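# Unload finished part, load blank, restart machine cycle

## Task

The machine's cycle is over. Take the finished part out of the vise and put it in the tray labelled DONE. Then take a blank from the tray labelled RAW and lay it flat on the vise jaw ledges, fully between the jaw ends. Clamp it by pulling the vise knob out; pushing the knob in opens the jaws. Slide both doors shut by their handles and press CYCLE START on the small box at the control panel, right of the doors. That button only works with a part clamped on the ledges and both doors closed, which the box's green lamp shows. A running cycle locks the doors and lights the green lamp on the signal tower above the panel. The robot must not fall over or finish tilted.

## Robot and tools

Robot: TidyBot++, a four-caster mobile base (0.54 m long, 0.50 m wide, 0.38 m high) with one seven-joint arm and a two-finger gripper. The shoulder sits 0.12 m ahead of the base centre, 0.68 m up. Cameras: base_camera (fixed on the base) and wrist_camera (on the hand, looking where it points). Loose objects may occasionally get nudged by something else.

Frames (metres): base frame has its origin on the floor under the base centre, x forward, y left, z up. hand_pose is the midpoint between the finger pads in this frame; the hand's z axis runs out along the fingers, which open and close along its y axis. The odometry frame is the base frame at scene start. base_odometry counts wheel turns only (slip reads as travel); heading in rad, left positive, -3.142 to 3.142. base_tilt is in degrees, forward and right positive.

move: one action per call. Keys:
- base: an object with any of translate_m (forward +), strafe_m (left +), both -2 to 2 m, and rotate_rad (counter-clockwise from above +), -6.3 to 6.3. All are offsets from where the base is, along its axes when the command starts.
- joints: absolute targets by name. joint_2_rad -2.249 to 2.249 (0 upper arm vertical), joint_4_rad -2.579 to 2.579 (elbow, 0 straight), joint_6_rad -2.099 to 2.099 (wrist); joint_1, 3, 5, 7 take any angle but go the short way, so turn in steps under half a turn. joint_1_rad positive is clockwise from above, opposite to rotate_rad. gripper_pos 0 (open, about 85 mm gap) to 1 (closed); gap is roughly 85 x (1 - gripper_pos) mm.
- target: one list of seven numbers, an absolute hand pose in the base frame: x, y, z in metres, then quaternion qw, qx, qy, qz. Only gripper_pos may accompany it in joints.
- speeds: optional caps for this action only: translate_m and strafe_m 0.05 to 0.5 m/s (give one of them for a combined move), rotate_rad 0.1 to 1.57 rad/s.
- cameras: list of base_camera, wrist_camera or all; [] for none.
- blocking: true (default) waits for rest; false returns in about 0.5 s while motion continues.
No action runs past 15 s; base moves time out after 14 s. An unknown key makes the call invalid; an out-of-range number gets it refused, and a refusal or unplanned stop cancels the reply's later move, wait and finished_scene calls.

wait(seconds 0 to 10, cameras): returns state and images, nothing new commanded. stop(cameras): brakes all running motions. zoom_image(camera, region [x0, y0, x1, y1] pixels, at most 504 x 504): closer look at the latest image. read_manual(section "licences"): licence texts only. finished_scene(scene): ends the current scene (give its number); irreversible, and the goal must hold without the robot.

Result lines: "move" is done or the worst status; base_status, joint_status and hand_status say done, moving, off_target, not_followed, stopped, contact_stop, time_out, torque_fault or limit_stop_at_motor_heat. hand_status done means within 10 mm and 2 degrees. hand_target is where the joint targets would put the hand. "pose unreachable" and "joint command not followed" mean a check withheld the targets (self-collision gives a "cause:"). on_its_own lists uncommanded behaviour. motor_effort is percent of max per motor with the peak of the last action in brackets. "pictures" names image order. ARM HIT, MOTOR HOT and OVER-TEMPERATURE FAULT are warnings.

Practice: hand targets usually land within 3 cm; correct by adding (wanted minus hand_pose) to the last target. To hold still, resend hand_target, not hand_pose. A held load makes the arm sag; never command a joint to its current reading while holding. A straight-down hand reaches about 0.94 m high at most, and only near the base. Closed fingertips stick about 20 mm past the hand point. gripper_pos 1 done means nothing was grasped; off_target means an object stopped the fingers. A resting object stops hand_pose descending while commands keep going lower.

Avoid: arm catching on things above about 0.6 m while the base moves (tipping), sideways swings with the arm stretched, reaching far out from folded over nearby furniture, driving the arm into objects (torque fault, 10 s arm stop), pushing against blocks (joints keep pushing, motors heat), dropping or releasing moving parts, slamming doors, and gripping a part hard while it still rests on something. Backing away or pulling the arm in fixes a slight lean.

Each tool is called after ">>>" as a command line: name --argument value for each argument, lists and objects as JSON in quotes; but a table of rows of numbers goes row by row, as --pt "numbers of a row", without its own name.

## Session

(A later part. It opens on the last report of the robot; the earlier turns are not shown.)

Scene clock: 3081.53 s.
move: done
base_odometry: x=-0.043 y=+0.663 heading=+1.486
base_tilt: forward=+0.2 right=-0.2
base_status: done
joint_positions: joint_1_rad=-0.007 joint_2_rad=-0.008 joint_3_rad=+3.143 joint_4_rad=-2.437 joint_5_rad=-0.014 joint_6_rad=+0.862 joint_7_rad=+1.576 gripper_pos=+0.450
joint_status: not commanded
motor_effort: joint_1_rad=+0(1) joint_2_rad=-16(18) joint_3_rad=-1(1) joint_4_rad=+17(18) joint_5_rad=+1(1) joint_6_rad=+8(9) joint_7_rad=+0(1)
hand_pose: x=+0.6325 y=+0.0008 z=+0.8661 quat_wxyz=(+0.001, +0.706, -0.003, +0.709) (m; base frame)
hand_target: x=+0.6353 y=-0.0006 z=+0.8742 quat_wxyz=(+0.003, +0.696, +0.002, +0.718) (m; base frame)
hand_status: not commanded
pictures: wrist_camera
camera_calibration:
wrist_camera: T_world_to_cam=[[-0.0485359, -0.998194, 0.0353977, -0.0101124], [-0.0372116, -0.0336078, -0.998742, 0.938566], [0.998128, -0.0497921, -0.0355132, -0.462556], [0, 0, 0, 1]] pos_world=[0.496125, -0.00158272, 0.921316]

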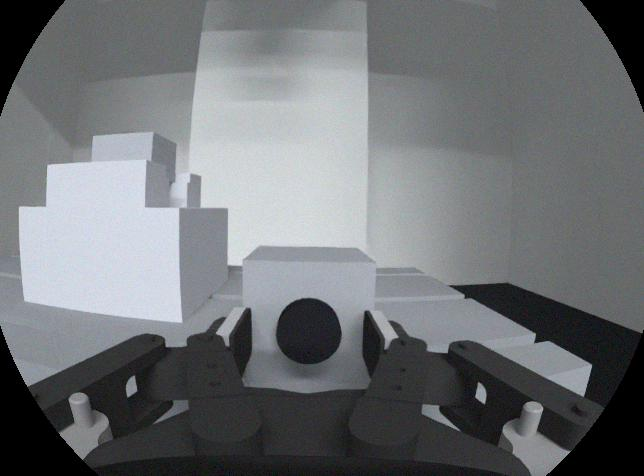

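>>> move --joints '{"gripper_pos": 0.85}' --cameras '["wrist_camera"]'

>>> zoom_image --camera "wrist_camera" --region '[190, 260, 430, 460]'

Scene clock: 3088.17 s.
move: off_target
base_odometry: x=-0.043 y=+0.663 heading=+1.486
base_tilt: forward=+0.2 right=-0.2
base_status: not commanded
joint_positions: joint_1_rad=-0.007 joint_2_rad=-0.010 joint_3_rad=+3.144 joint_4_rad=-2.438 joint_5_rad=-0.014 joint_6_rad=+0.862 joint_7_rad=+1.576 gripper_pos=+0.751
joint_status: gripper_pos off_target (ended at +0.751, target +0.850)
motor_effort: joint_1_rad=-1(2) joint_2_rad=-16(17) joint_3_rad=+0(2) joint_4_rad=+17(21) joint_5_rad=+1(3) joint_6_rad=+8(9) joint_7_rad=+0(1)
hand_pose: x=+0.6318 y=+0.0001 z=+0.8661 quat_wxyz=(+0.001, +0.706, -0.004, +0.709) (m; base frame)
hand_target: x=+0.6353 y=-0.0006 z=+0.8742 quat_wxyz=(+0.003, +0.696, +0.002, +0.718) (m; base frame)
hand_status: not commanded
pictures: wrist_camera
camera_calibration:
wrist_camera: T_world_to_cam=[[-0.0498281, -0.998131, 0.0353901, -0.00998728], [-0.0372761, -0.0335509, -0.998742, 0.938493], [0.998062, -0.0510846, -0.0355347, -0.461875], [0, 0, 0, 1]] pos_world=[0.495466, -0.00207601, 0.921253]

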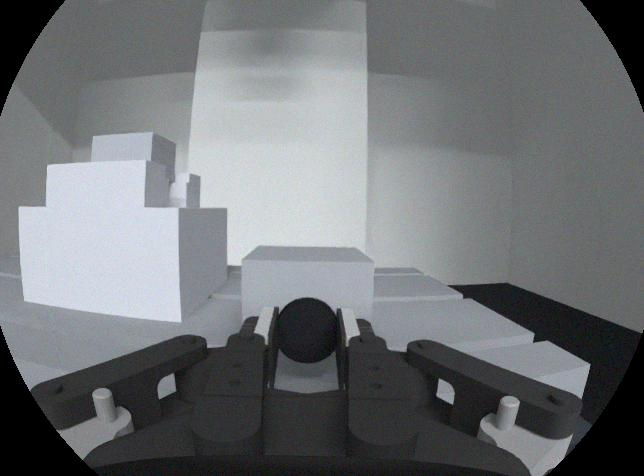

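Scaled by 2.100.

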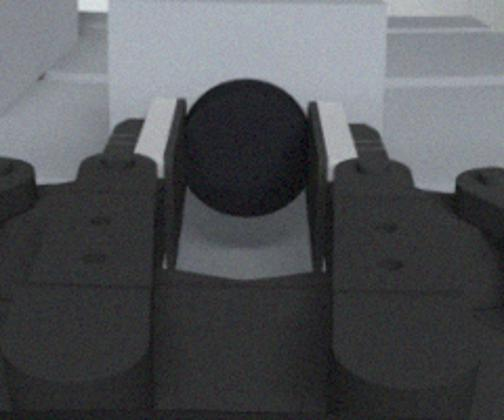

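>>> move --base '{"translate_m": -0.02}' --speeds '{"translate_m": 0.05}' --cameras '["wrist_camera"]'

>>> zoom_image --camera "wrist_camera" --region '[0, 80, 400, 400]'

Scene clock: 3095.83 s.
move: done
base_odometry: x=-0.045 y=+0.643 heading=+1.486
base_tilt: forward=+0.2 right=-0.2
base_status: done
joint_positions: joint_1_rad=-0.007 joint_2_rad=+0.012 joint_3_rad=+3.146 joint_4_rad=-2.417 joint_5_rad=-0.014 joint_6_rad=+0.862 joint_7_rad=+1.576 gripper_pos=+0.754
joint_status: not commanded
motor_effort: joint_1_rad=-2(2) joint_2_rad=-18(24) joint_3_rad=-2(2) joint_4_rad=+16(19) joint_5_rad=+2(2) joint_6_rad=+9(11) joint_7_rad=+0(1)
hand_pose: x=+0.6409 y=-0.0005 z=+0.8661 quat_wxyz=(+0.001, +0.706, -0.004, +0.709) (m; base frame)
hand_target: x=+0.6353 y=-0.0006 z=+0.8742 quat_wxyz=(+0.003, +0.696, +0.002, +0.718) (m; base frame)
hand_status: not commanded
pictures: wrist_camera
camera_calibration:
wrist_camera: T_world_to_cam=[[-0.0510674, -0.998066, 0.0354537, -0.00939207], [-0.0371369, -0.0335777, -0.998746, 0.938782], [0.998004, -0.05232, -0.0353503, -0.471052], [0, 0, 0, 1]] pos_world=[0.504495, -0.00249715, 0.921286]

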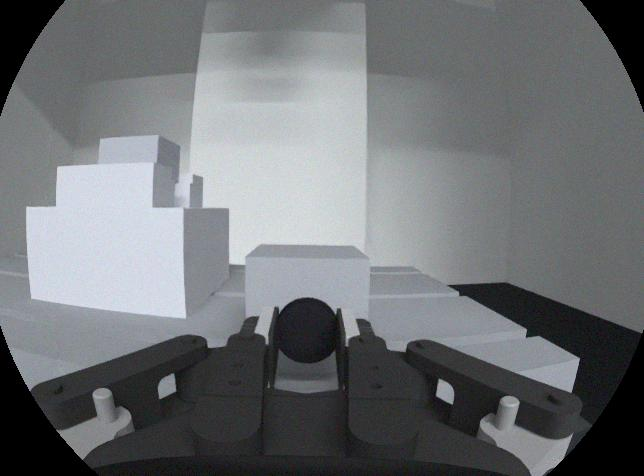

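Scaled by 1.260.

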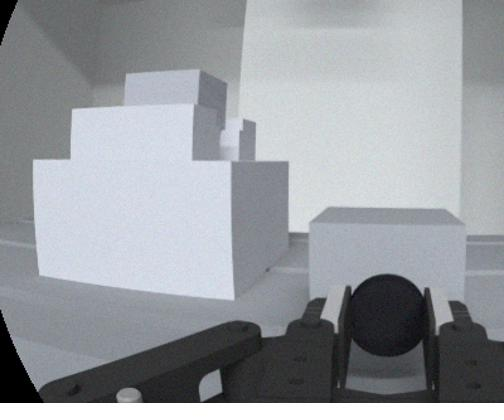

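>>> move --base '{"translate_m": -0.015}' --speeds '{"translate_m": 0.05}' --cameras '["wrist_camera"]'

>>> zoom_image --camera "wrist_camera" --region '[0, 80, 400, 400]'

Scene clock: 3105.13 s.
move: done
base_odometry: x=-0.046 y=+0.629 heading=+1.486
base_tilt: forward=+0.2 right=-0.2
base_status: done
joint_positions: joint_1_rad=-0.007 joint_2_rad=+0.041 joint_3_rad=+3.147 joint_4_rad=-2.387 joint_5_rad=-0.014 joint_6_rad=+0.863 joint_7_rad=+1.576 gripper_pos=+0.754
joint_status: not commanded
motor_effort: joint_1_rad=+0(3) joint_2_rad=-26(31) joint_3_rad=+0(3) joint_4_rad=+9(14) joint_5_rad=+1(2) joint_6_rad=+9(11) joint_7_rad=-1(1)
hand_pose: x=+0.6532 y=-0.0014 z=+0.8664 quat_wxyz=(+0.002, +0.705, -0.005, +0.709) (m; base frame)
hand_target: x=+0.6353 y=-0.0006 z=+0.8742 quat_wxyz=(+0.003, +0.696, +0.002, +0.718) (m; base frame)
hand_status: not commanded
pictures: wrist_camera
camera_calibration:
wrist_camera: T_world_to_cam=[[-0.0528647, -0.997968, 0.0355765, -0.00857154], [-0.0360462, -0.0336961, -0.998782, 0.938782], [0.997951, -0.0540827, -0.0341917, -0.484373], [0, 0, 0, 1]] pos_world=[0.516767, -0.00311703, 0.921382]

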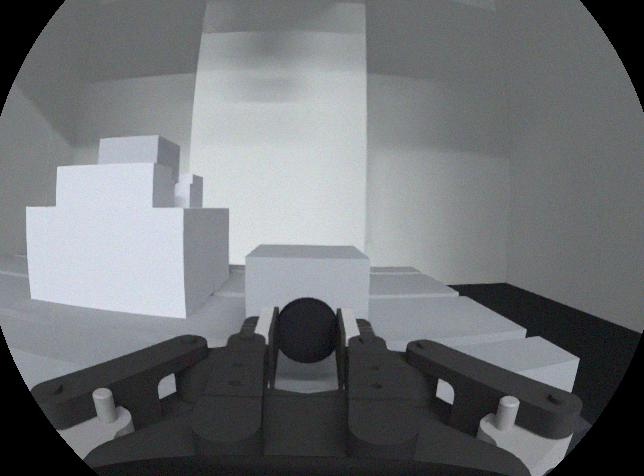

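Scaled by 1.260.

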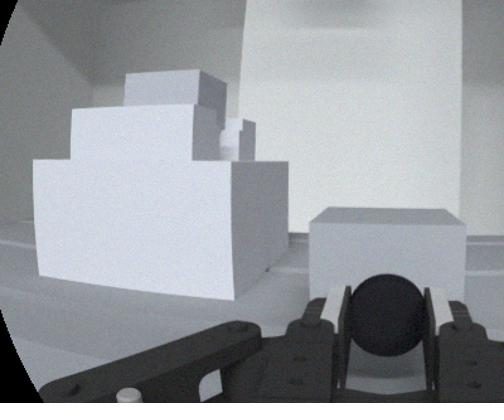

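>>> move --base '{"translate_m": 0.016}' --speeds '{"translate_m": 0.05}' --cameras '[]'

>>> move --joints '{"gripper_pos": 0.35}' --cameras '["wrist_camera"]'

>>> zoom_image --camera "wrist_camera" --region '[190, 260, 430, 460]'

Scene clock: 3116.33 s.
move: done
base_odometry: x=-0.045 y=+0.644 heading=+1.486
base_tilt: forward=+0.2 right=-0.1
base_status: done
joint_positions: joint_1_rad=-0.007 joint_2_rad=+0.004 joint_3_rad=+3.146 joint_4_rad=-2.425 joint_5_rad=-0.014 joint_6_rad=+0.863 joint_7_rad=+1.576 gripper_pos=+0.754
joint_status: not commanded
motor_effort: joint_1_rad=+2(3) joint_2_rad=-20(28) joint_3_rad=+1(3) joint_4_rad=+14(18) joint_5_rad=+0(1) joint_6_rad=+9(11) joint_7_rad=+0(1)
hand_pose: x=+0.6375 y=-0.0008 z=+0.8661 quat_wxyz=(+0.002, +0.705, -0.004, +0.709) (m; base frame)
hand_target: x=+0.6353 y=-0.0006 z=+0.8742 quat_wxyz=(+0.003, +0.696, +0.002, +0.718) (m; base frame)
hand_status: not commanded
pictures: none
No camera images: "cameras" was empty.

Scene clock: 3117.17 s.
move: done
base_odometry: x=-0.045 y=+0.644 heading=+1.486
base_tilt: forward=+0.2 right=-0.1
base_status: not commanded
joint_positions: joint_1_rad=-0.007 joint_2_rad=+0.003 joint_3_rad=+3.146 joint_4_rad=-2.427 joint_5_rad=-0.014 joint_6_rad=+0.863 joint_7_rad=+1.576 gripper_pos=+0.350
joint_status: all done
motor_effort: joint_1_rad=-1(2) joint_2_rad=-17(21) joint_3_rad=+0(1) joint_4_rad=+17(17) joint_5_rad=+1(1) joint_6_rad=+8(9) joint_7_rad=-1(1)
hand_pose: x=+0.6369 y=-0.0008 z=+0.8659 quat_wxyz=(+0.002, +0.706, -0.004, +0.709) (m; base frame)
hand_target: x=+0.6353 y=-0.0006 z=+0.8742 quat_wxyz=(+0.003, +0.696, +0.002, +0.718) (m; base frame)
hand_status: not commanded
pictures: wrist_camera
camera_calibration:
wrist_camera: T_world_to_cam=[[-0.0517077, -0.998033, 0.0354401, -0.0095224], [-0.0374356, -0.0335256, -0.998737, 0.938589], [0.99796, -0.052969, -0.0356285, -0.466822], [0, 0, 0, 1]] pos_world=[0.500514, -0.00276407, 0.921109]

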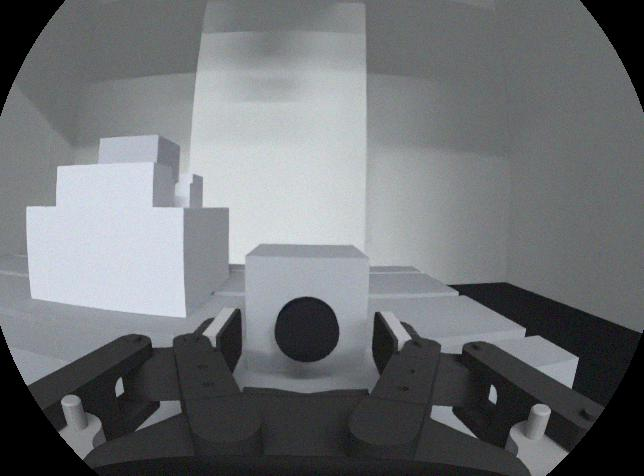

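Scaled by 2.100.

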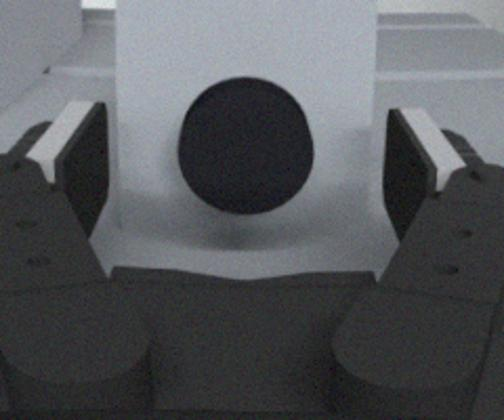

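>>> move --base '{"translate_m": -0.12}' --speeds '{"translate_m": 0.25}' --cameras '[]'

>>> move --joints '{"joint_2_rad": 0.075, "joint_4_rad": -0.935, "joint_6_rad": -1.25, "gripper_pos": 1.0}' --cameras '["wrist_camera"]'

>>> zoom_image --camera "wrist_camera" --region '[80, 120, 280, 280]'

Scene clock: 3133.90 s.
move: done
base_odometry: x=-0.055 y=+0.525 heading=+1.486
base_tilt: forward=+0.2 right=-0.1
base_status: done
joint_positions: joint_1_rad=-0.007 joint_2_rad=-0.004 joint_3_rad=+3.146 joint_4_rad=-2.429 joint_5_rad=-0.014 joint_6_rad=+0.863 joint_7_rad=+1.576 gripper_pos=+0.350
joint_status: not commanded
motor_effort: joint_1_rad=+0(1) joint_2_rad=-16(21) joint_3_rad=-1(1) joint_4_rad=+17(18) joint_5_rad=+1(1) joint_6_rad=+8(9) joint_7_rad=-1(1)
hand_pose: x=+0.6352 y=-0.0009 z=+0.8684 quat_wxyz=(+0.002, +0.704, -0.004, +0.710) (m; base frame)
hand_target: x=+0.6353 y=-0.0006 z=+0.8742 quat_wxyz=(+0.003, +0.696, +0.002, +0.718) (m; base frame)
hand_status: not commanded
pictures: none
No camera images: "cameras" was empty.

Scene clock: 3137.17 s.
move: done
base_odometry: x=-0.055 y=+0.525 heading=+1.486
base_tilt: forward=+0.2 right=-0.2
base_status: not commanded
joint_positions: joint_1_rad=-0.007 joint_2_rad=+0.057 joint_3_rad=+3.146 joint_4_rad=-0.948 joint_5_rad=-0.014 joint_6_rad=-1.198 joint_7_rad=+1.576 gripper_pos=+0.999
joint_status: all done
motor_effort: joint_1_rad=-1(1) joint_2_rad=-21(25) joint_3_rad=+0(1) joint_4_rad=+19(23) joint_5_rad=+1(1) joint_6_rad=+8(10) joint_7_rad=-1(2)
hand_pose: x=+0.6595 y=+0.0068 z=+1.0865 quat_wxyz=(-0.006, +0.892, +0.004, +0.452) (m; base frame)
hand_target: x=+0.6570 y=-0.0059 z=+1.0706 quat_wxyz=(+0.007, +0.904, -0.004, +0.427) (m; base frame)
hand_status: not commanded
pictures: wrist_camera
camera_calibration:
wrist_camera: T_world_to_cam=[[0.00173871, -0.998754, 0.0498833, -0.0594586], [-0.62276, -0.0401108, -0.781384, 1.30996], [0.782411, -0.0297067, -0.622053, 0.298001], [0, 0, 0, 1]] pos_world=[0.582733, 0.00201156, 1.21192]

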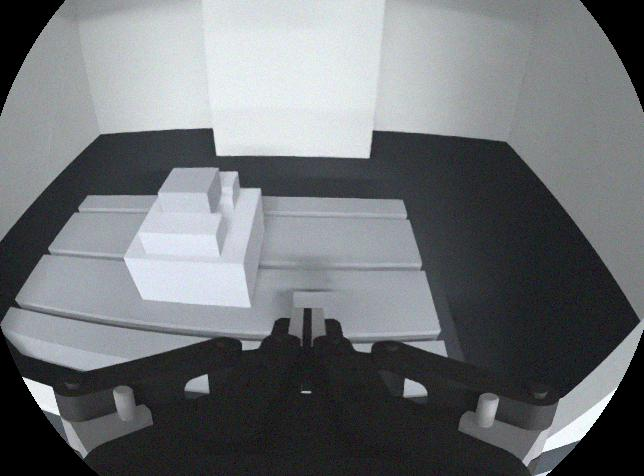

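Scaled by 2.520.

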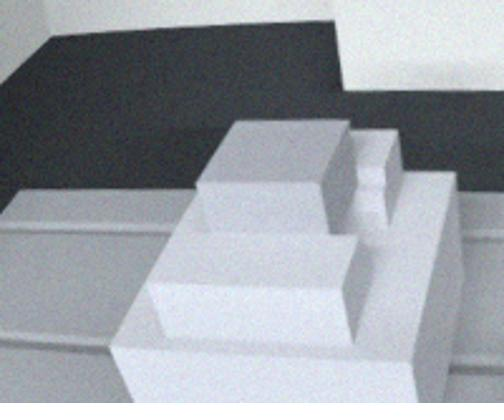

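>>> move --base '{"translate_m": -0.075}' --joints '{"joint_1_rad": 0.0, "joint_2_rad": -0.3, "joint_3_rad": 3.13, "joint_4_rad": -1.478, "joint_5_rad": -0.02, "joint_6_rad": -0.44, "joint_7_rad": 1.5708, "gripper_pos": 1.0}' --cameras '[]'

>>> move --base '{"strafe_m": 0.585}' --speeds '{"strafe_m": 0.4}' --cameras '["wrist_camera", "base_camera"]'

Scene clock: 3163.90 s.
move: done
base_odometry: x=-0.061 y=+0.450 heading=+1.486
base_tilt: forward=+0.2 right=-0.2
base_status: done
joint_positions: joint_1_rad=-0.007 joint_2_rad=-0.290 joint_3_rad=+3.146 joint_4_rad=-1.466 joint_5_rad=-0.014 joint_6_rad=-0.486 joint_7_rad=+1.576 gripper_pos=+0.999
joint_status: all done
motor_effort: joint_1_rad=-1(2) joint_2_rad=-11(26) joint_3_rad=+0(1) joint_4_rad=+22(22) joint_5_rad=+1(1) joint_6_rad=+8(9) joint_7_rad=-1(2)
hand_pose: x=+0.5989 y=+0.0040 z=+1.1773 quat_wxyz=(-0.006, +0.739, +0.000, +0.674) (m; base frame)
hand_target: x=+0.5958 y=+0.0110 z=+1.1894 quat_wxyz=(-0.012, +0.724, +0.002, +0.690) (m; base frame)
hand_status: not commanded
pictures: none
No camera images: "cameras" was empty.

Scene clock: 3166.50 s.
move: done
base_odometry: x=-0.644 y=+0.500 heading=+1.486
base_tilt: forward=+0.2 right=-0.2
base_status: done
joint_positions: joint_1_rad=-0.007 joint_2_rad=-0.291 joint_3_rad=+3.137 joint_4_rad=-1.467 joint_5_rad=-0.014 joint_6_rad=-0.484 joint_7_rad=+1.576 gripper_pos=+0.999
joint_status: not commanded
motor_effort: joint_1_rad=+0(2) joint_2_rad=-10(11) joint_3_rad=+0(2) joint_4_rad=+21(22) joint_5_rad=+1(1) joint_6_rad=+9(9) joint_7_rad=+0(2)
hand_pose: x=+0.5982 y=+0.0094 z=+1.1782 quat_wxyz=(-0.008, +0.738, +0.004, +0.675) (m; base frame)
hand_target: x=+0.5958 y=+0.0110 z=+1.1894 quat_wxyz=(-0.012, +0.724, +0.002, +0.690) (m; base frame)
hand_status: not commanded
pictures: base_camera, wrist_camera
camera_calibration:
wrist_camera: T_world_to_cam=[[-0.0222063, -0.999079, 0.0367065, -0.0314728], [-0.129076, -0.0335432, -0.991067, 1.29521], [0.991386, -0.0267459, -0.128213, -0.30379], [0, 0, 0, 1]] pos_world=[0.467655, 0.00387651, 1.24584]

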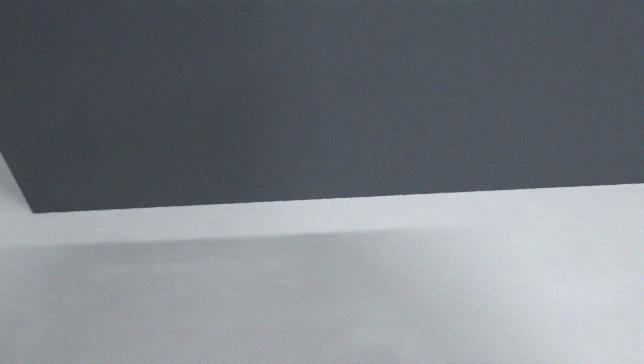

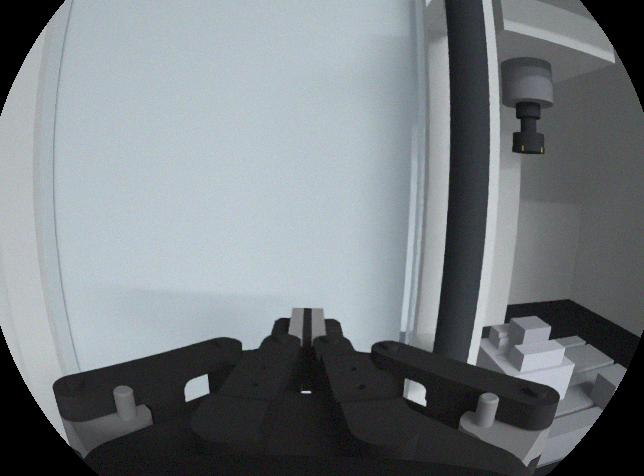

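>>> move --base '{"translate_m": 0.076}' --speeds '{"translate_m": 0.15}' --cameras '["wrist_camera"]'

Scene clock: 3188.17 s.
move: done
base_odometry: x=-0.638 y=+0.575 heading=+1.486
base_tilt: forward=+0.2 right=-0.2
base_status: done
joint_positions: joint_1_rad=-0.007 joint_2_rad=-0.299 joint_3_rad=+3.137 joint_4_rad=-1.469 joint_5_rad=-0.014 joint_6_rad=-0.483 joint_7_rad=+1.576 gripper_pos=+0.999
joint_status: not commanded
motor_effort: joint_1_rad=+0(1) joint_2_rad=-10(13) joint_3_rad=+0(1) joint_4_rad=+21(22) joint_5_rad=+1(1) joint_6_rad=+9(9) joint_7_rad=-1(1)
hand_pose: x=+0.5947 y=+0.0095 z=+1.1811 quat_wxyz=(-0.008, +0.735, +0.004, +0.678) (m; base frame)
hand_target: x=+0.5958 y=+0.0110 z=+1.1894 quat_wxyz=(-0.012, +0.724, +0.002, +0.690) (m; base frame)
hand_status: not commanded
pictures: wrist_camera
camera_calibration:
wrist_camera: T_world_to_cam=[[-0.0223608, -0.999082, 0.0365377, -0.0313209], [-0.122301, -0.0335387, -0.991926, 1.29456], [0.992241, -0.0266489, -0.121438, -0.308479], [0, 0, 0, 1]] pos_world=[0.46371, 0.00390497, 1.24779]

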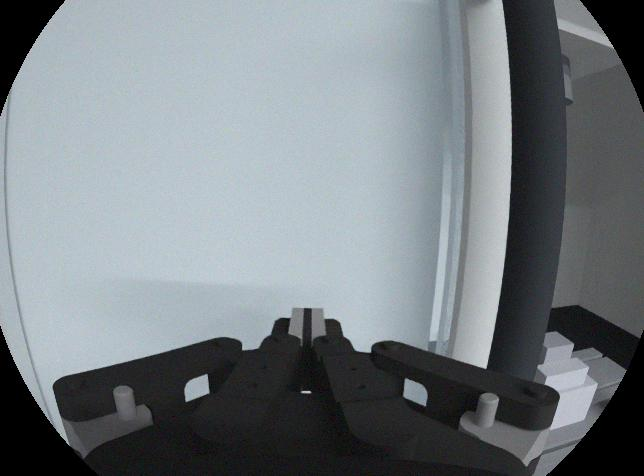

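>>> move --base '{"strafe_m": -0.435}' --speeds '{"strafe_m": 0.2}' --cameras '["wrist_camera"]'

Scene clock: 3201.60 s.
move: done
base_odometry: x=-0.204 y=+0.539 heading=+1.486
base_tilt: forward=+0.2 right=-0.2
base_status: done
joint_positions: joint_1_rad=-0.066 joint_2_rad=-0.307 joint_3_rad=+3.054 joint_4_rad=-1.484 joint_5_rad=-0.019 joint_6_rad=-0.468 joint_7_rad=+1.576 gripper_pos=+0.999
joint_status: not commanded
motor_effort: joint_1_rad=+9(20) joint_2_rad=-6(15) joint_3_rad=+12(24) joint_4_rad=+24(25) joint_5_rad=+5(10) joint_6_rad=+12(13) joint_7_rad=+0(1)
hand_pose: x=+0.5842 y=+0.0876 z=+1.1795 quat_wxyz=(-0.048, +0.730, +0.063, +0.678) (m; base frame)
hand_target: x=+0.5958 y=+0.0110 z=+1.1894 quat_wxyz=(-0.012, +0.724, +0.002, +0.690) (m; base frame)
hand_status: not commanded
pictures: wrist_camera
camera_calibration:
wrist_camera: T_world_to_cam=[[0.116851, -0.991491, 0.0573684, -0.059997], [-0.106361, -0.0699251, -0.991866, 1.28816], [0.987438, 0.109799, -0.113627, -0.314467], [0, 0, 0, 1]] pos_world=[0.454538, 0.0651167, 1.2454]

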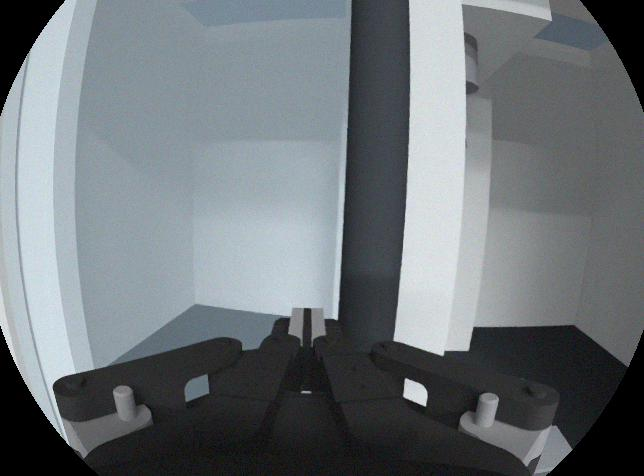

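>>> move --base '{"strafe_m": -0.09}' --speeds '{"strafe_m": 0.2}' --cameras '["wrist_camera"]'

Scene clock: 3208.07 s.
move: done
base_odometry: x=-0.115 y=+0.531 heading=+1.486
base_tilt: forward=+0.1 right=-0.2
base_status: done
joint_positions: joint_1_rad=-0.074 joint_2_rad=-0.317 joint_3_rad=+3.039 joint_4_rad=-1.496 joint_5_rad=-0.020 joint_6_rad=-0.459 joint_7_rad=+1.576 gripper_pos=+0.999
joint_status: not commanded
motor_effort: joint_1_rad=+11(20) joint_2_rad=-4(12) joint_3_rad=+14(24) joint_4_rad=+26(27) joint_5_rad=+6(10) joint_6_rad=+16(16) joint_7_rad=+0(1)
hand_pose: x=+0.5782 y=+0.0995 z=+1.1794 quat_wxyz=(-0.054, +0.727, +0.072, +0.680) (m; base frame)
hand_target: x=+0.5958 y=+0.0110 z=+1.1894 quat_wxyz=(-0.012, +0.724, +0.002, +0.690) (m; base frame)
hand_status: not commanded
pictures: wrist_camera
camera_calibration:
wrist_camera: T_world_to_cam=[[0.137732, -0.98859, 0.060986, -0.064129], [-0.0978072, -0.0748469, -0.992387, 1.28442], [0.985628, 0.130719, -0.107, -0.318702], [0, 0, 0, 1]] pos_world=[0.44858, 0.0743982, 1.24445]

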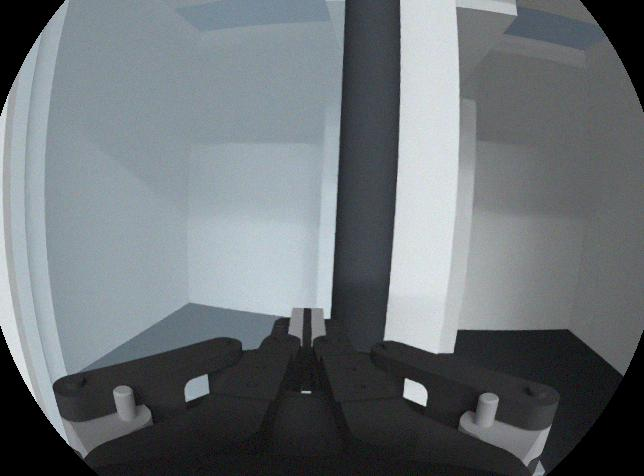

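>>> move --base '{"strafe_m": -0.025}' --speeds '{"strafe_m": 0.2}' --cameras '["wrist_camera"]'

Scene clock: 3214.50 s.
move: done
base_odometry: x=-0.090 y=+0.529 heading=+1.486
base_tilt: forward=+0.2 right=-0.2
base_status: done
joint_positions: joint_1_rad=-0.078 joint_2_rad=-0.313 joint_3_rad=+3.022 joint_4_rad=-1.492 joint_5_rad=-0.020 joint_6_rad=-0.458 joint_7_rad=+1.576 gripper_pos=+0.999
joint_status: not commanded
motor_effort: joint_1_rad=+13(17) joint_2_rad=-5(9) joint_3_rad=+17(22) joint_4_rad=+25(27) joint_5_rad=+7(9) joint_6_rad=+14(16) joint_7_rad=+0(1)
hand_pose: x=+0.5773 y=+0.1123 z=+1.1796 quat_wxyz=(-0.060, +0.726, +0.081, +0.680) (m; base frame)
hand_target: x=+0.5958 y=+0.0110 z=+1.1894 quat_wxyz=(-0.012, +0.724, +0.002, +0.690) (m; base frame)
hand_status: not commanded
pictures: wrist_camera
camera_calibration:
wrist_camera: T_world_to_cam=[[0.159113, -0.985057, 0.0659257, -0.0699332], [-0.0952713, -0.081785, -0.992086, 1.28439], [0.982653, 0.151573, -0.106861, -0.320267], [0, 0, 0, 1]] pos_world=[0.448204, 0.0846994, 1.24461]

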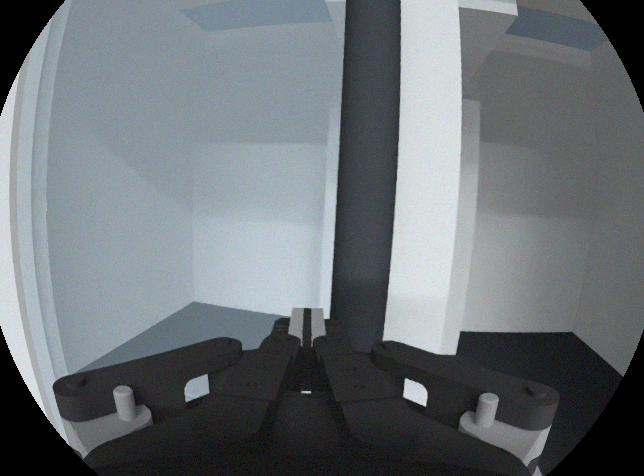

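>>> move --base '{"strafe_m": -0.02}' --speeds '{"strafe_m": 0.2}' --cameras '["wrist_camera"]'

Scene clock: 3219.17 s.
move: done
base_odometry: x=-0.070 y=+0.528 heading=+1.486
base_tilt: forward=+0.2 right=-0.3
base_status: done
joint_positions: joint_1_rad=-0.080 joint_2_rad=-0.318 joint_3_rad=+3.015 joint_4_rad=-1.492 joint_5_rad=-0.020 joint_6_rad=-0.458 joint_7_rad=+1.576 gripper_pos=+0.999
joint_status: not commanded
motor_effort: joint_1_rad=+14(18) joint_2_rad=-5(8) joint_3_rad=+19(24) joint_4_rad=+25(26) joint_5_rad=+7(9) joint_6_rad=+13(15) joint_7_rad=+0(1)
hand_pose: x=+0.5739 y=+0.1168 z=+1.1819 quat_wxyz=(-0.062, +0.724, +0.085, +0.681) (m; base frame)
hand_target: x=+0.5958 y=+0.0110 z=+1.1894 quat_wxyz=(-0.012, +0.724, +0.002, +0.690) (m; base frame)
hand_status: not commanded
pictures: wrist_camera
camera_calibration:
wrist_camera: T_world_to_cam=[[0.166667, -0.983649, 0.0682416, -0.0723676], [-0.0892314, -0.0839723, -0.992465, 1.28398], [0.981967, 0.159322, -0.101768, -0.323899], [0, 0, 0, 1]] pos_world=[0.444691, 0.0882384, 1.24628]

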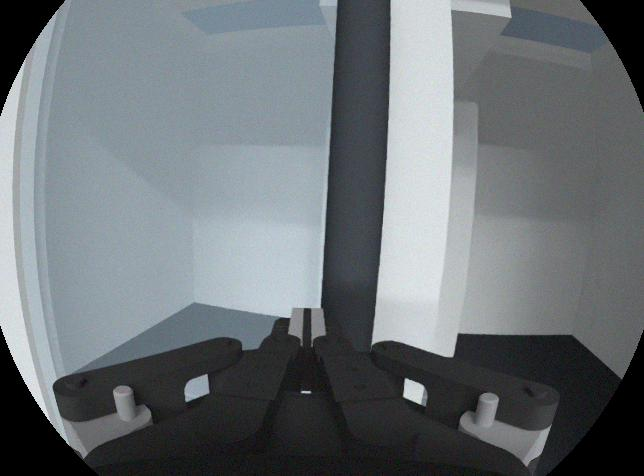

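>>> move --cameras '["wrist_camera", "base_camera"]'

Scene clock: 3248.60 s.
base_odometry: x=-0.070 y=+0.528 heading=+1.486
base_tilt: forward=+0.2 right=-0.1
base_status: done
joint_positions: joint_1_rad=-0.080 joint_2_rad=-0.318 joint_3_rad=+3.015 joint_4_rad=-1.492 joint_5_rad=-0.020 joint_6_rad=-0.458 joint_7_rad=+1.576 gripper_pos=+0.999
joint_status: not commanded
motor_effort: joint_1_rad=+14(18) joint_2_rad=-5(8) joint_3_rad=+18(24) joint_4_rad=+25(26) joint_5_rad=+8(9) joint_6_rad=+14(15) joint_7_rad=+0(1)
hand_pose: x=+0.5739 y=+0.1168 z=+1.1819 quat_wxyz=(-0.062, +0.724, +0.085, +0.681) (m; base frame)
hand_target: x=+0.5958 y=+0.0110 z=+1.1894 quat_wxyz=(-0.012, +0.724, +0.002, +0.690) (m; base frame)
hand_status: not commanded
pictures: base_camera, wrist_camera
camera_calibration:
wrist_camera: T_world_to_cam=[[0.166667, -0.983649, 0.0682416, -0.0723676], [-0.0892314, -0.0839723, -0.992465, 1.28398], [0.981967, 0.159322, -0.101768, -0.323899], [0, 0, 0, 1]] pos_world=[0.444691, 0.0882384, 1.24628]

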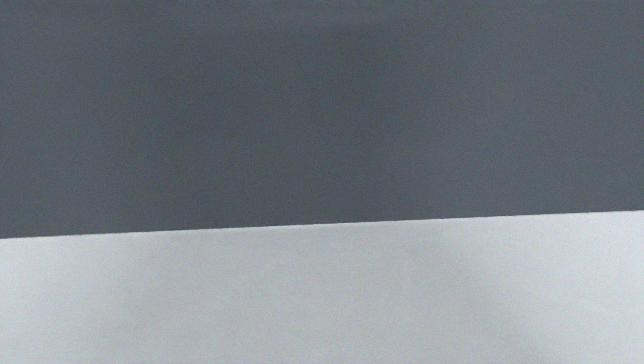

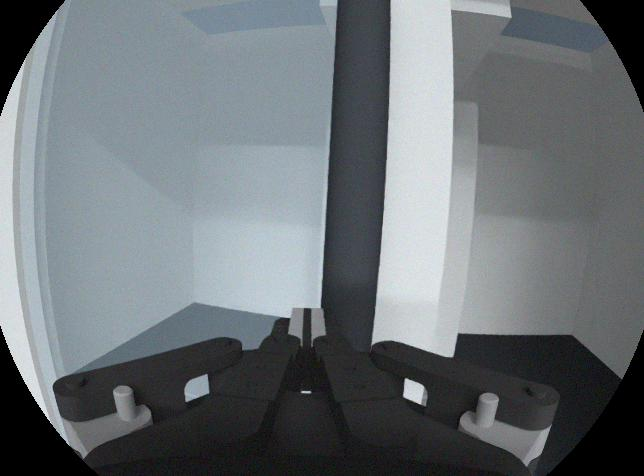

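>>> move --base '{"strafe_m": -0.03}' --speeds '{"strafe_m": 0.1}' --cameras '["wrist_camera"]'

Scene clock: 3255.13 s.
move: done
base_odometry: x=-0.041 y=+0.525 heading=+1.486
base_tilt: forward=+0.2 right=-0.2
base_status: done
joint_positions: joint_1_rad=+0.005 joint_2_rad=-0.300 joint_3_rad=+3.137 joint_4_rad=-1.478 joint_5_rad=-0.024 joint_6_rad=-0.447 joint_7_rad=+1.576 gripper_pos=+0.999
joint_status: not commanded
motor_effort: joint_1_rad=+0(21) joint_2_rad=-10(12) joint_3_rad=+0(27) joint_4_rad=+21(25) joint_5_rad=+1(11) joint_6_rad=+9(14) joint_7_rad=+1(1)
hand_pose: x=+0.5957 y=+0.0051 z=+1.1871 quat_wxyz=(-0.009, +0.726, -0.002, +0.688) (m; base frame)
hand_target: x=+0.5958 y=+0.0110 z=+1.1894 quat_wxyz=(-0.012, +0.724, +0.002, +0.690) (m; base frame)
hand_status: not commanded
pictures: wrist_camera
camera_calibration:
wrist_camera: T_world_to_cam=[[-0.0316841, -0.999143, 0.0266325, -0.0185526], [-0.0953343, -0.0235034, -0.995168, 1.28823], [0.994941, -0.03407, -0.0945079, -0.342398], [0, 0, 0, 1]] pos_world=[0.462891, 0.0000756501, 1.25014]

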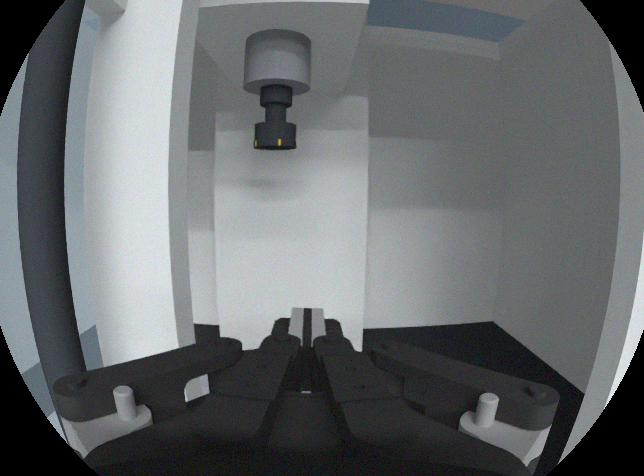

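>>> move --base '{"translate_m": -0.12, "strafe_m": -0.06}' --cameras '["wrist_camera"]'

>>> zoom_image --camera "wrist_camera" --region '[0, 0, 400, 340]'

Scene clock: 3290.20 s.
move: done
base_odometry: x=+0.009 y=+0.400 heading=+1.486
base_tilt: forward=+0.2 right=-0.2
base_status: done
joint_positions: joint_1_rad=+0.005 joint_2_rad=-0.308 joint_3_rad=+3.137 joint_4_rad=-1.478 joint_5_rad=-0.024 joint_6_rad=-0.447 joint_7_rad=+1.576 gripper_pos=+0.999
joint_status: not commanded
motor_effort: joint_1_rad=-1(1) joint_2_rad=-10(14) joint_3_rad=+0(1) joint_4_rad=+21(22) joint_5_rad=+1(1) joint_6_rad=+9(9) joint_7_rad=-1(1)
hand_pose: x=+0.5917 y=+0.0052 z=+1.1909 quat_wxyz=(-0.009, +0.723, -0.002, +0.690) (m; base frame)
hand_target: x=+0.5958 y=+0.0110 z=+1.1894 quat_wxyz=(-0.012, +0.724, +0.002, +0.690) (m; base frame)
hand_status: not commanded
pictures: wrist_camera
camera_calibration:
wrist_camera: T_world_to_cam=[[-0.0318122, -0.999144, 0.0264426, -0.0184079], [-0.0873746, -0.0235747, -0.995897, 1.28778], [0.995667, -0.0339921, -0.0865498, -0.347909], [0, 0, 0, 1]] pos_world=[0.458336, 0.000140796, 1.25288]

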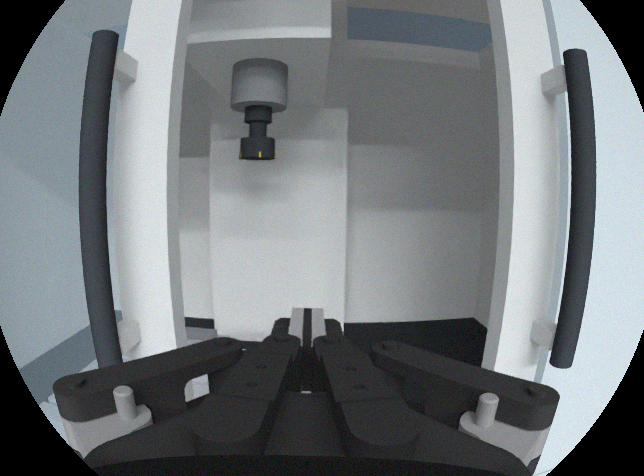

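Scaled by 1.260.

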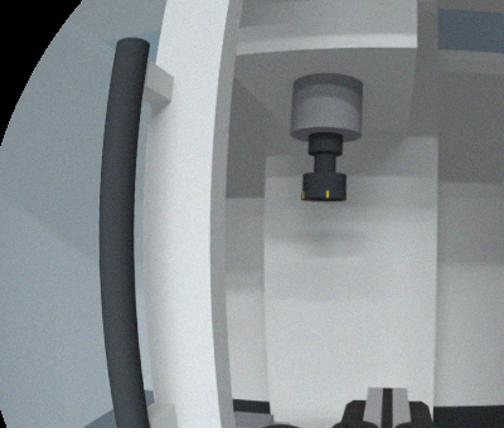

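>>> move --base '{"strafe_m": -0.335}' --cameras '["wrist_camera"]'

Scene clock: 3307.97 s.
move: done
base_odometry: x=+0.343 y=+0.372 heading=+1.486
base_tilt: forward=+0.2 right=-0.2
base_status: done
joint_positions: joint_1_rad=+0.005 joint_2_rad=-0.308 joint_3_rad=+3.136 joint_4_rad=-1.478 joint_5_rad=-0.024 joint_6_rad=-0.447 joint_7_rad=+1.576 gripper_pos=+0.999
joint_status: not commanded
motor_effort: joint_1_rad=-1(2) joint_2_rad=-10(11) joint_3_rad=+0(3) joint_4_rad=+21(22) joint_5_rad=+1(1) joint_6_rad=+8(9) joint_7_rad=+0(1)
hand_pose: x=+0.5917 y=+0.0059 z=+1.1908 quat_wxyz=(-0.009, +0.723, -0.001, +0.690) (m; base frame)
hand_target: x=+0.5958 y=+0.0110 z=+1.1894 quat_wxyz=(-0.012, +0.724, +0.002, +0.690) (m; base frame)
hand_status: not commanded
pictures: wrist_camera
camera_calibration:
wrist_camera: T_world_to_cam=[[-0.0306347, -0.999171, 0.0268192, -0.018805], [-0.0874361, -0.02405, -0.99588, 1.28777], [0.995699, -0.0328534, -0.0866269, -0.347847], [0, 0, 0, 1]] pos_world=[0.458373, 0.000753607, 1.25284]

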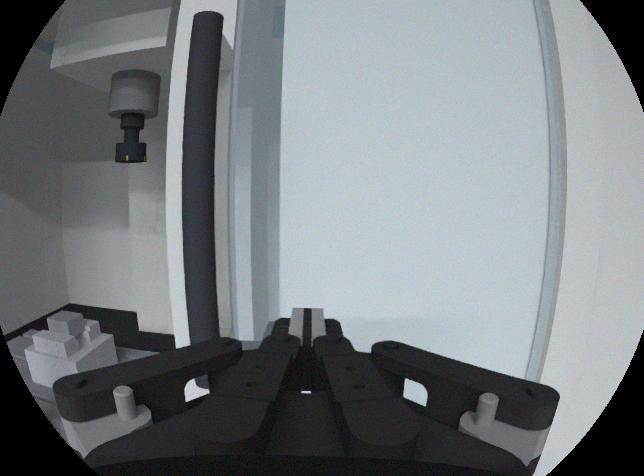

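>>> move --base '{"translate_m": 0.12}' --speeds '{"translate_m": 0.2}' --cameras '[]'

>>> move --base '{"strafe_m": 0.4}' --speeds '{"strafe_m": 0.2}' --cameras '["wrist_camera"]'

Scene clock: 3326.37 s.
move: done
base_odometry: x=+0.354 y=+0.492 heading=+1.486
base_tilt: forward=+0.2 right=-0.2
base_status: done
joint_positions: joint_1_rad=+0.005 joint_2_rad=-0.300 joint_3_rad=+3.136 joint_4_rad=-1.478 joint_5_rad=-0.024 joint_6_rad=-0.447 joint_7_rad=+1.576 gripper_pos=+0.999
joint_status: not commanded
motor_effort: joint_1_rad=+0(1) joint_2_rad=-10(13) joint_3_rad=+0(0) joint_4_rad=+21(22) joint_5_rad=+1(1) joint_6_rad=+9(9) joint_7_rad=+0(1)
hand_pose: x=+0.5956 y=+0.0059 z=+1.1871 quat_wxyz=(-0.009, +0.726, -0.001, +0.688) (m; base frame)
hand_target: x=+0.5958 y=+0.0110 z=+1.1894 quat_wxyz=(-0.012, +0.724, +0.002, +0.690) (m; base frame)
hand_status: not commanded
pictures: none
No camera images: "cameras" was empty.

Scene clock: 3329.17 s.
move: done
base_odometry: x=-0.045 y=+0.526 heading=+1.486
base_tilt: forward=+0.2 right=-0.1
base_status: done
joint_positions: joint_1_rad=+0.068 joint_2_rad=-0.301 joint_3_rad=+3.206 joint_4_rad=-1.483 joint_5_rad=-0.022 joint_6_rad=-0.437 joint_7_rad=+1.576 gripper_pos=+0.999
joint_status: not commanded
motor_effort: joint_1_rad=-10(20) joint_2_rad=-7(16) joint_3_rad=-11(25) joint_4_rad=+23(25) joint_5_rad=-3(8) joint_6_rad=+11(12) joint_7_rad=-1(2)
hand_pose: x=+0.5926 y=-0.0666 z=+1.1879 quat_wxyz=(+0.029, +0.722, -0.055, +0.689) (m; base frame)
hand_target: x=+0.5958 y=+0.0110 z=+1.1894 quat_wxyz=(-0.012, +0.724, +0.002, +0.690) (m; base frame)
hand_status: not commanded
pictures: wrist_camera
camera_calibration:
wrist_camera: T_world_to_cam=[[-0.160324, -0.987036, 0.00752451, 0.00942516], [-0.0892138, 0.0068982, -0.995989, 1.28647], [0.983025, -0.160352, -0.0891632, -0.349326], [0, 0, 0, 1]] pos_world=[0.459678, -0.0555865, 1.25009]

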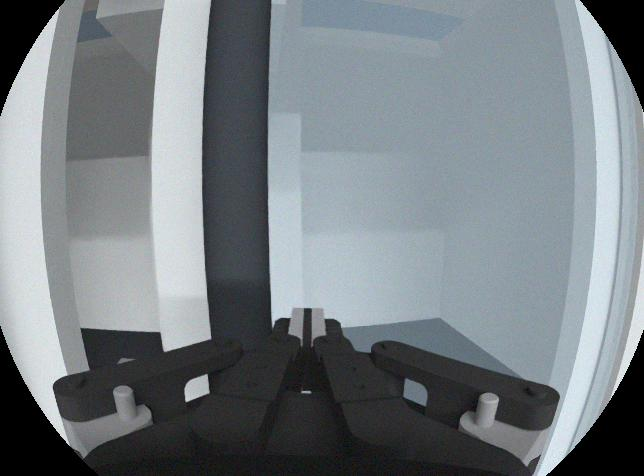

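>>> move --base '{"strafe_m": 0.06}' --speeds '{"strafe_m": 0.2}' --cameras '["wrist_camera"]'

Scene clock: 3340.90 s.
move: done
base_odometry: x=-0.105 y=+0.531 heading=+1.486
base_tilt: forward=+0.2 right=-0.2
base_status: done
joint_positions: joint_1_rad=+0.072 joint_2_rad=-0.301 joint_3_rad=+3.215 joint_4_rad=-1.484 joint_5_rad=-0.022 joint_6_rad=-0.435 joint_7_rad=+1.576 gripper_pos=+0.999
joint_status: not commanded
motor_effort: joint_1_rad=-11(19) joint_2_rad=-8(15) joint_3_rad=-13(24) joint_4_rad=+24(25) joint_5_rad=-4(7) joint_6_rad=+11(12) joint_7_rad=+0(2)
hand_pose: x=+0.5917 y=-0.0745 z=+1.1879 quat_wxyz=(+0.033, +0.721, -0.061, +0.689) (m; base frame)
hand_target: x=+0.5958 y=+0.0110 z=+1.1894 quat_wxyz=(-0.012, +0.724, +0.002, +0.690) (m; base frame)
hand_status: not commanded
pictures: wrist_camera
camera_calibration:
wrist_camera: T_world_to_cam=[[-0.173704, -0.984787, 0.00474758, 0.0128935], [-0.0878037, 0.0106854, -0.99608, 1.286], [0.980876, -0.17344, -0.088324, -0.350433], [0, 0, 0, 1]] pos_world=[0.458887, -0.061823, 1.24995]

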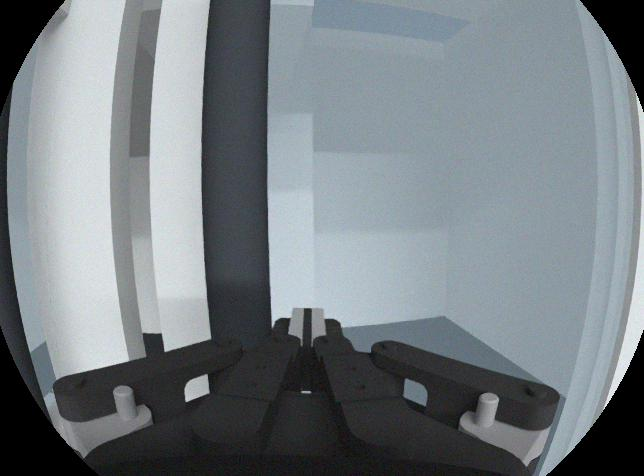

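>>> move --base '{"strafe_m": 0.025}' --speeds '{"strafe_m": 0.15}' --cameras '["wrist_camera"]'

Scene clock: 3346.57 s.
move: done
base_odometry: x=-0.129 y=+0.533 heading=+1.486
base_tilt: forward=+0.2 right=-0.2
base_status: done
joint_positions: joint_1_rad=+0.075 joint_2_rad=-0.299 joint_3_rad=+3.228 joint_4_rad=-1.482 joint_5_rad=-0.022 joint_6_rad=-0.434 joint_7_rad=+1.576 gripper_pos=+0.999
joint_status: not commanded
motor_effort: joint_1_rad=-13(18) joint_2_rad=-10(13) joint_3_rad=-16(21) joint_4_rad=+24(24) joint_5_rad=-5(7) joint_6_rad=+11(12) joint_7_rad=-1(1)
hand_pose: x=+0.5911 y=-0.0837 z=+1.1880 quat_wxyz=(+0.037, +0.720, -0.068, +0.689) (m; base frame)
hand_target: x=+0.5958 y=+0.0110 z=+1.1894 quat_wxyz=(-0.012, +0.724, +0.002, +0.690) (m; base frame)
hand_status: not commanded
pictures: wrist_camera
camera_calibration:
wrist_camera: T_world_to_cam=[[-0.18903, -0.981971, 0.00125906, 0.0171052], [-0.0872864, 0.0155255, -0.996062, 1.28616], [0.978084, -0.188395, -0.0886474, -0.350649], [0, 0, 0, 1]] pos_world=[0.458462, -0.0692322, 1.24999]

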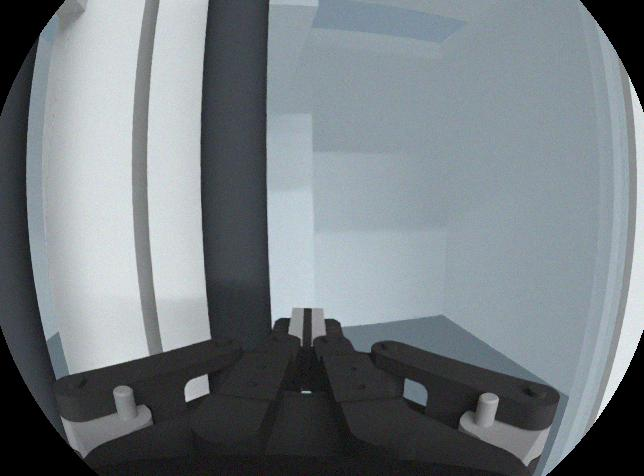

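>>> move --base '{"strafe_m": 0.02}' --speeds '{"strafe_m": 0.15}' --cameras '["wrist_camera"]'

>>> zoom_image --camera "wrist_camera" --region '[0, 100, 300, 340]'

Scene clock: 3353.30 s.
move: done
base_odometry: x=-0.149 y=+0.535 heading=+1.486
base_tilt: forward=+0.2 right=-0.1
base_status: done
joint_positions: joint_1_rad=+0.078 joint_2_rad=-0.297 joint_3_rad=+3.246 joint_4_rad=-1.480 joint_5_rad=-0.022 joint_6_rad=-0.434 joint_7_rad=+1.576 gripper_pos=+0.999
joint_status: not commanded
motor_effort: joint_1_rad=-17(20) joint_2_rad=-12(14) joint_3_rad=-20(24) joint_4_rad=+21(24) joint_5_rad=-6(8) joint_6_rad=+7(11) joint_7_rad=-1(1)
hand_pose: x=+0.5905 y=-0.0956 z=+1.1878 quat_wxyz=(+0.042, +0.720, -0.076, +0.689) (m; base frame)
hand_target: x=+0.5958 y=+0.0110 z=+1.1894 quat_wxyz=(-0.012, +0.724, +0.002, +0.690) (m; base frame)
hand_status: not commanded
pictures: wrist_camera
camera_calibration:
wrist_camera: T_world_to_cam=[[-0.20808, -0.978105, -0.00351874, 0.0226137], [-0.0867095, 0.0220295, -0.99599, 1.28637], [0.974261, -0.206941, -0.089395, -0.350951], [0, 0, 0, 1]] pos_world=[0.458163, -0.0788455, 1.24992]

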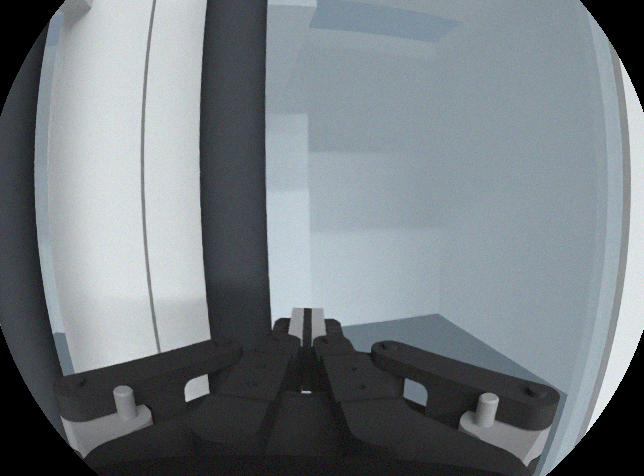

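Scaled by 1.680.

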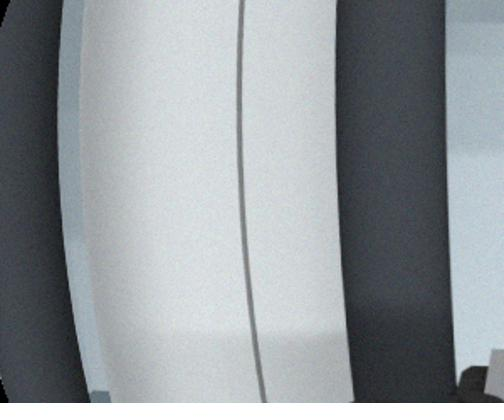

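>>> move --base '{"strafe_m": 0.008}' --speeds '{"strafe_m": 0.1}' --cameras '["wrist_camera"]'

>>> zoom_image --camera "wrist_camera" --region '[0, 100, 300, 340]'

Scene clock: 3379.37 s.
move: done
base_odometry: x=-0.157 y=+0.536 heading=+1.486
base_tilt: forward=+0.2 right=-0.1
base_status: done
joint_positions: joint_1_rad=+0.081 joint_2_rad=-0.295 joint_3_rad=+3.254 joint_4_rad=-1.479 joint_5_rad=-0.022 joint_6_rad=-0.434 joint_7_rad=+1.576 gripper_pos=+0.999
joint_status: not commanded
motor_effort: joint_1_rad=-19(20) joint_2_rad=-12(15) joint_3_rad=-23(26) joint_4_rad=+21(22) joint_5_rad=-7(8) joint_6_rad=+8(9) joint_7_rad=-1(1)
hand_pose: x=+0.5901 y=-0.1026 z=+1.1878 quat_wxyz=(+0.045, +0.719, -0.081, +0.688) (m; base frame)
hand_target: x=+0.5958 y=+0.0110 z=+1.1894 quat_wxyz=(-0.012, +0.724, +0.002, +0.690) (m; base frame)
hand_status: not commanded
pictures: wrist_camera
camera_calibration:
wrist_camera: T_world_to_cam=[[-0.219792, -0.97553, -0.00576651, 0.0255492], [-0.0863985, 0.0253532, -0.995938, 1.28653], [0.971713, -0.218401, -0.0898568, -0.351119], [0, 0, 0, 1]] pos_world=[0.457957, -0.0843784, 1.2499]

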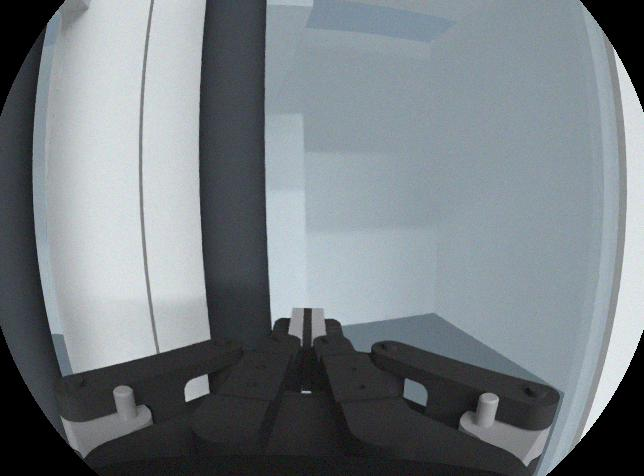

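Scaled by 1.680.

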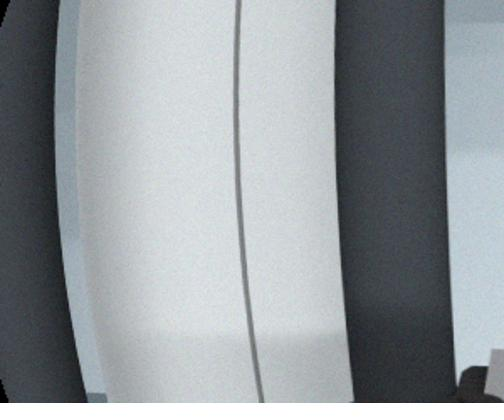

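>>> move --base '{"strafe_m": -0.12}' --cameras '[]'

>>> move --base '{"translate_m": -0.25, "strafe_m": -0.55}' --cameras '["wrist_camera"]'

Scene clock: 3392.47 s.
move: done
base_odometry: x=-0.037 y=+0.526 heading=+1.486
base_tilt: forward=+0.2 right=-0.1
base_status: done
joint_positions: joint_1_rad=+0.016 joint_2_rad=-0.301 joint_3_rad=+3.139 joint_4_rad=-1.482 joint_5_rad=-0.022 joint_6_rad=-0.434 joint_7_rad=+1.576 gripper_pos=+0.999
joint_status: not commanded
motor_effort: joint_1_rad=-1(18) joint_2_rad=-10(12) joint_3_rad=+0(22) joint_4_rad=+21(24) joint_5_rad=+1(7) joint_6_rad=+9(12) joint_7_rad=+0(1)
hand_pose: x=+0.5959 y=-0.0014 z=+1.1894 quat_wxyz=(-0.003, +0.722, -0.006, +0.691) (m; base frame)
hand_target: x=+0.5958 y=+0.0110 z=+1.1894 quat_wxyz=(-0.012, +0.724, +0.002, +0.690) (m; base frame)
hand_status: not commanded
pictures: none
No camera images: "cameras" was empty.

Scene clock: 3394.87 s.
move: done
base_odometry: x=+0.490 y=+0.230 heading=+1.487
base_tilt: forward=+0.2 right=-0.1
base_status: done
joint_positions: joint_1_rad=+0.015 joint_2_rad=-0.302 joint_3_rad=+3.135 joint_4_rad=-1.482 joint_5_rad=-0.022 joint_6_rad=-0.434 joint_7_rad=+1.576 gripper_pos=+0.999
joint_status: not commanded
motor_effort: joint_1_rad=-1(1) joint_2_rad=-10(12) joint_3_rad=+0(2) joint_4_rad=+21(22) joint_5_rad=+1(1) joint_6_rad=+8(9) joint_7_rad=-1(1)
hand_pose: x=+0.5954 y=+0.0006 z=+1.1899 quat_wxyz=(-0.004, +0.722, -0.005, +0.692) (m; base frame)
hand_target: x=+0.5958 y=+0.0110 z=+1.1894 quat_wxyz=(-0.012, +0.724, +0.002, +0.690) (m; base frame)
hand_status: not commanded
pictures: wrist_camera
camera_calibration:
wrist_camera: T_world_to_cam=[[-0.0423033, -0.998698, 0.0285086, -0.0190875], [-0.0842312, -0.0248675, -0.996136, 1.28543], [0.995548, -0.0445412, -0.0830696, -0.355918], [0, 0, 0, 1]] pos_world=[0.461799, -0.00295021, 1.25144]

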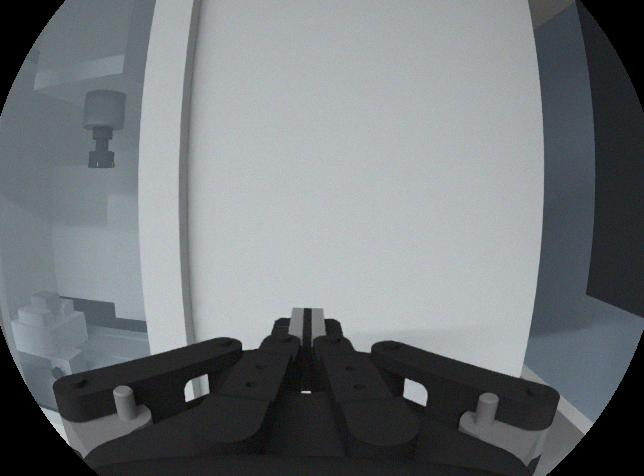

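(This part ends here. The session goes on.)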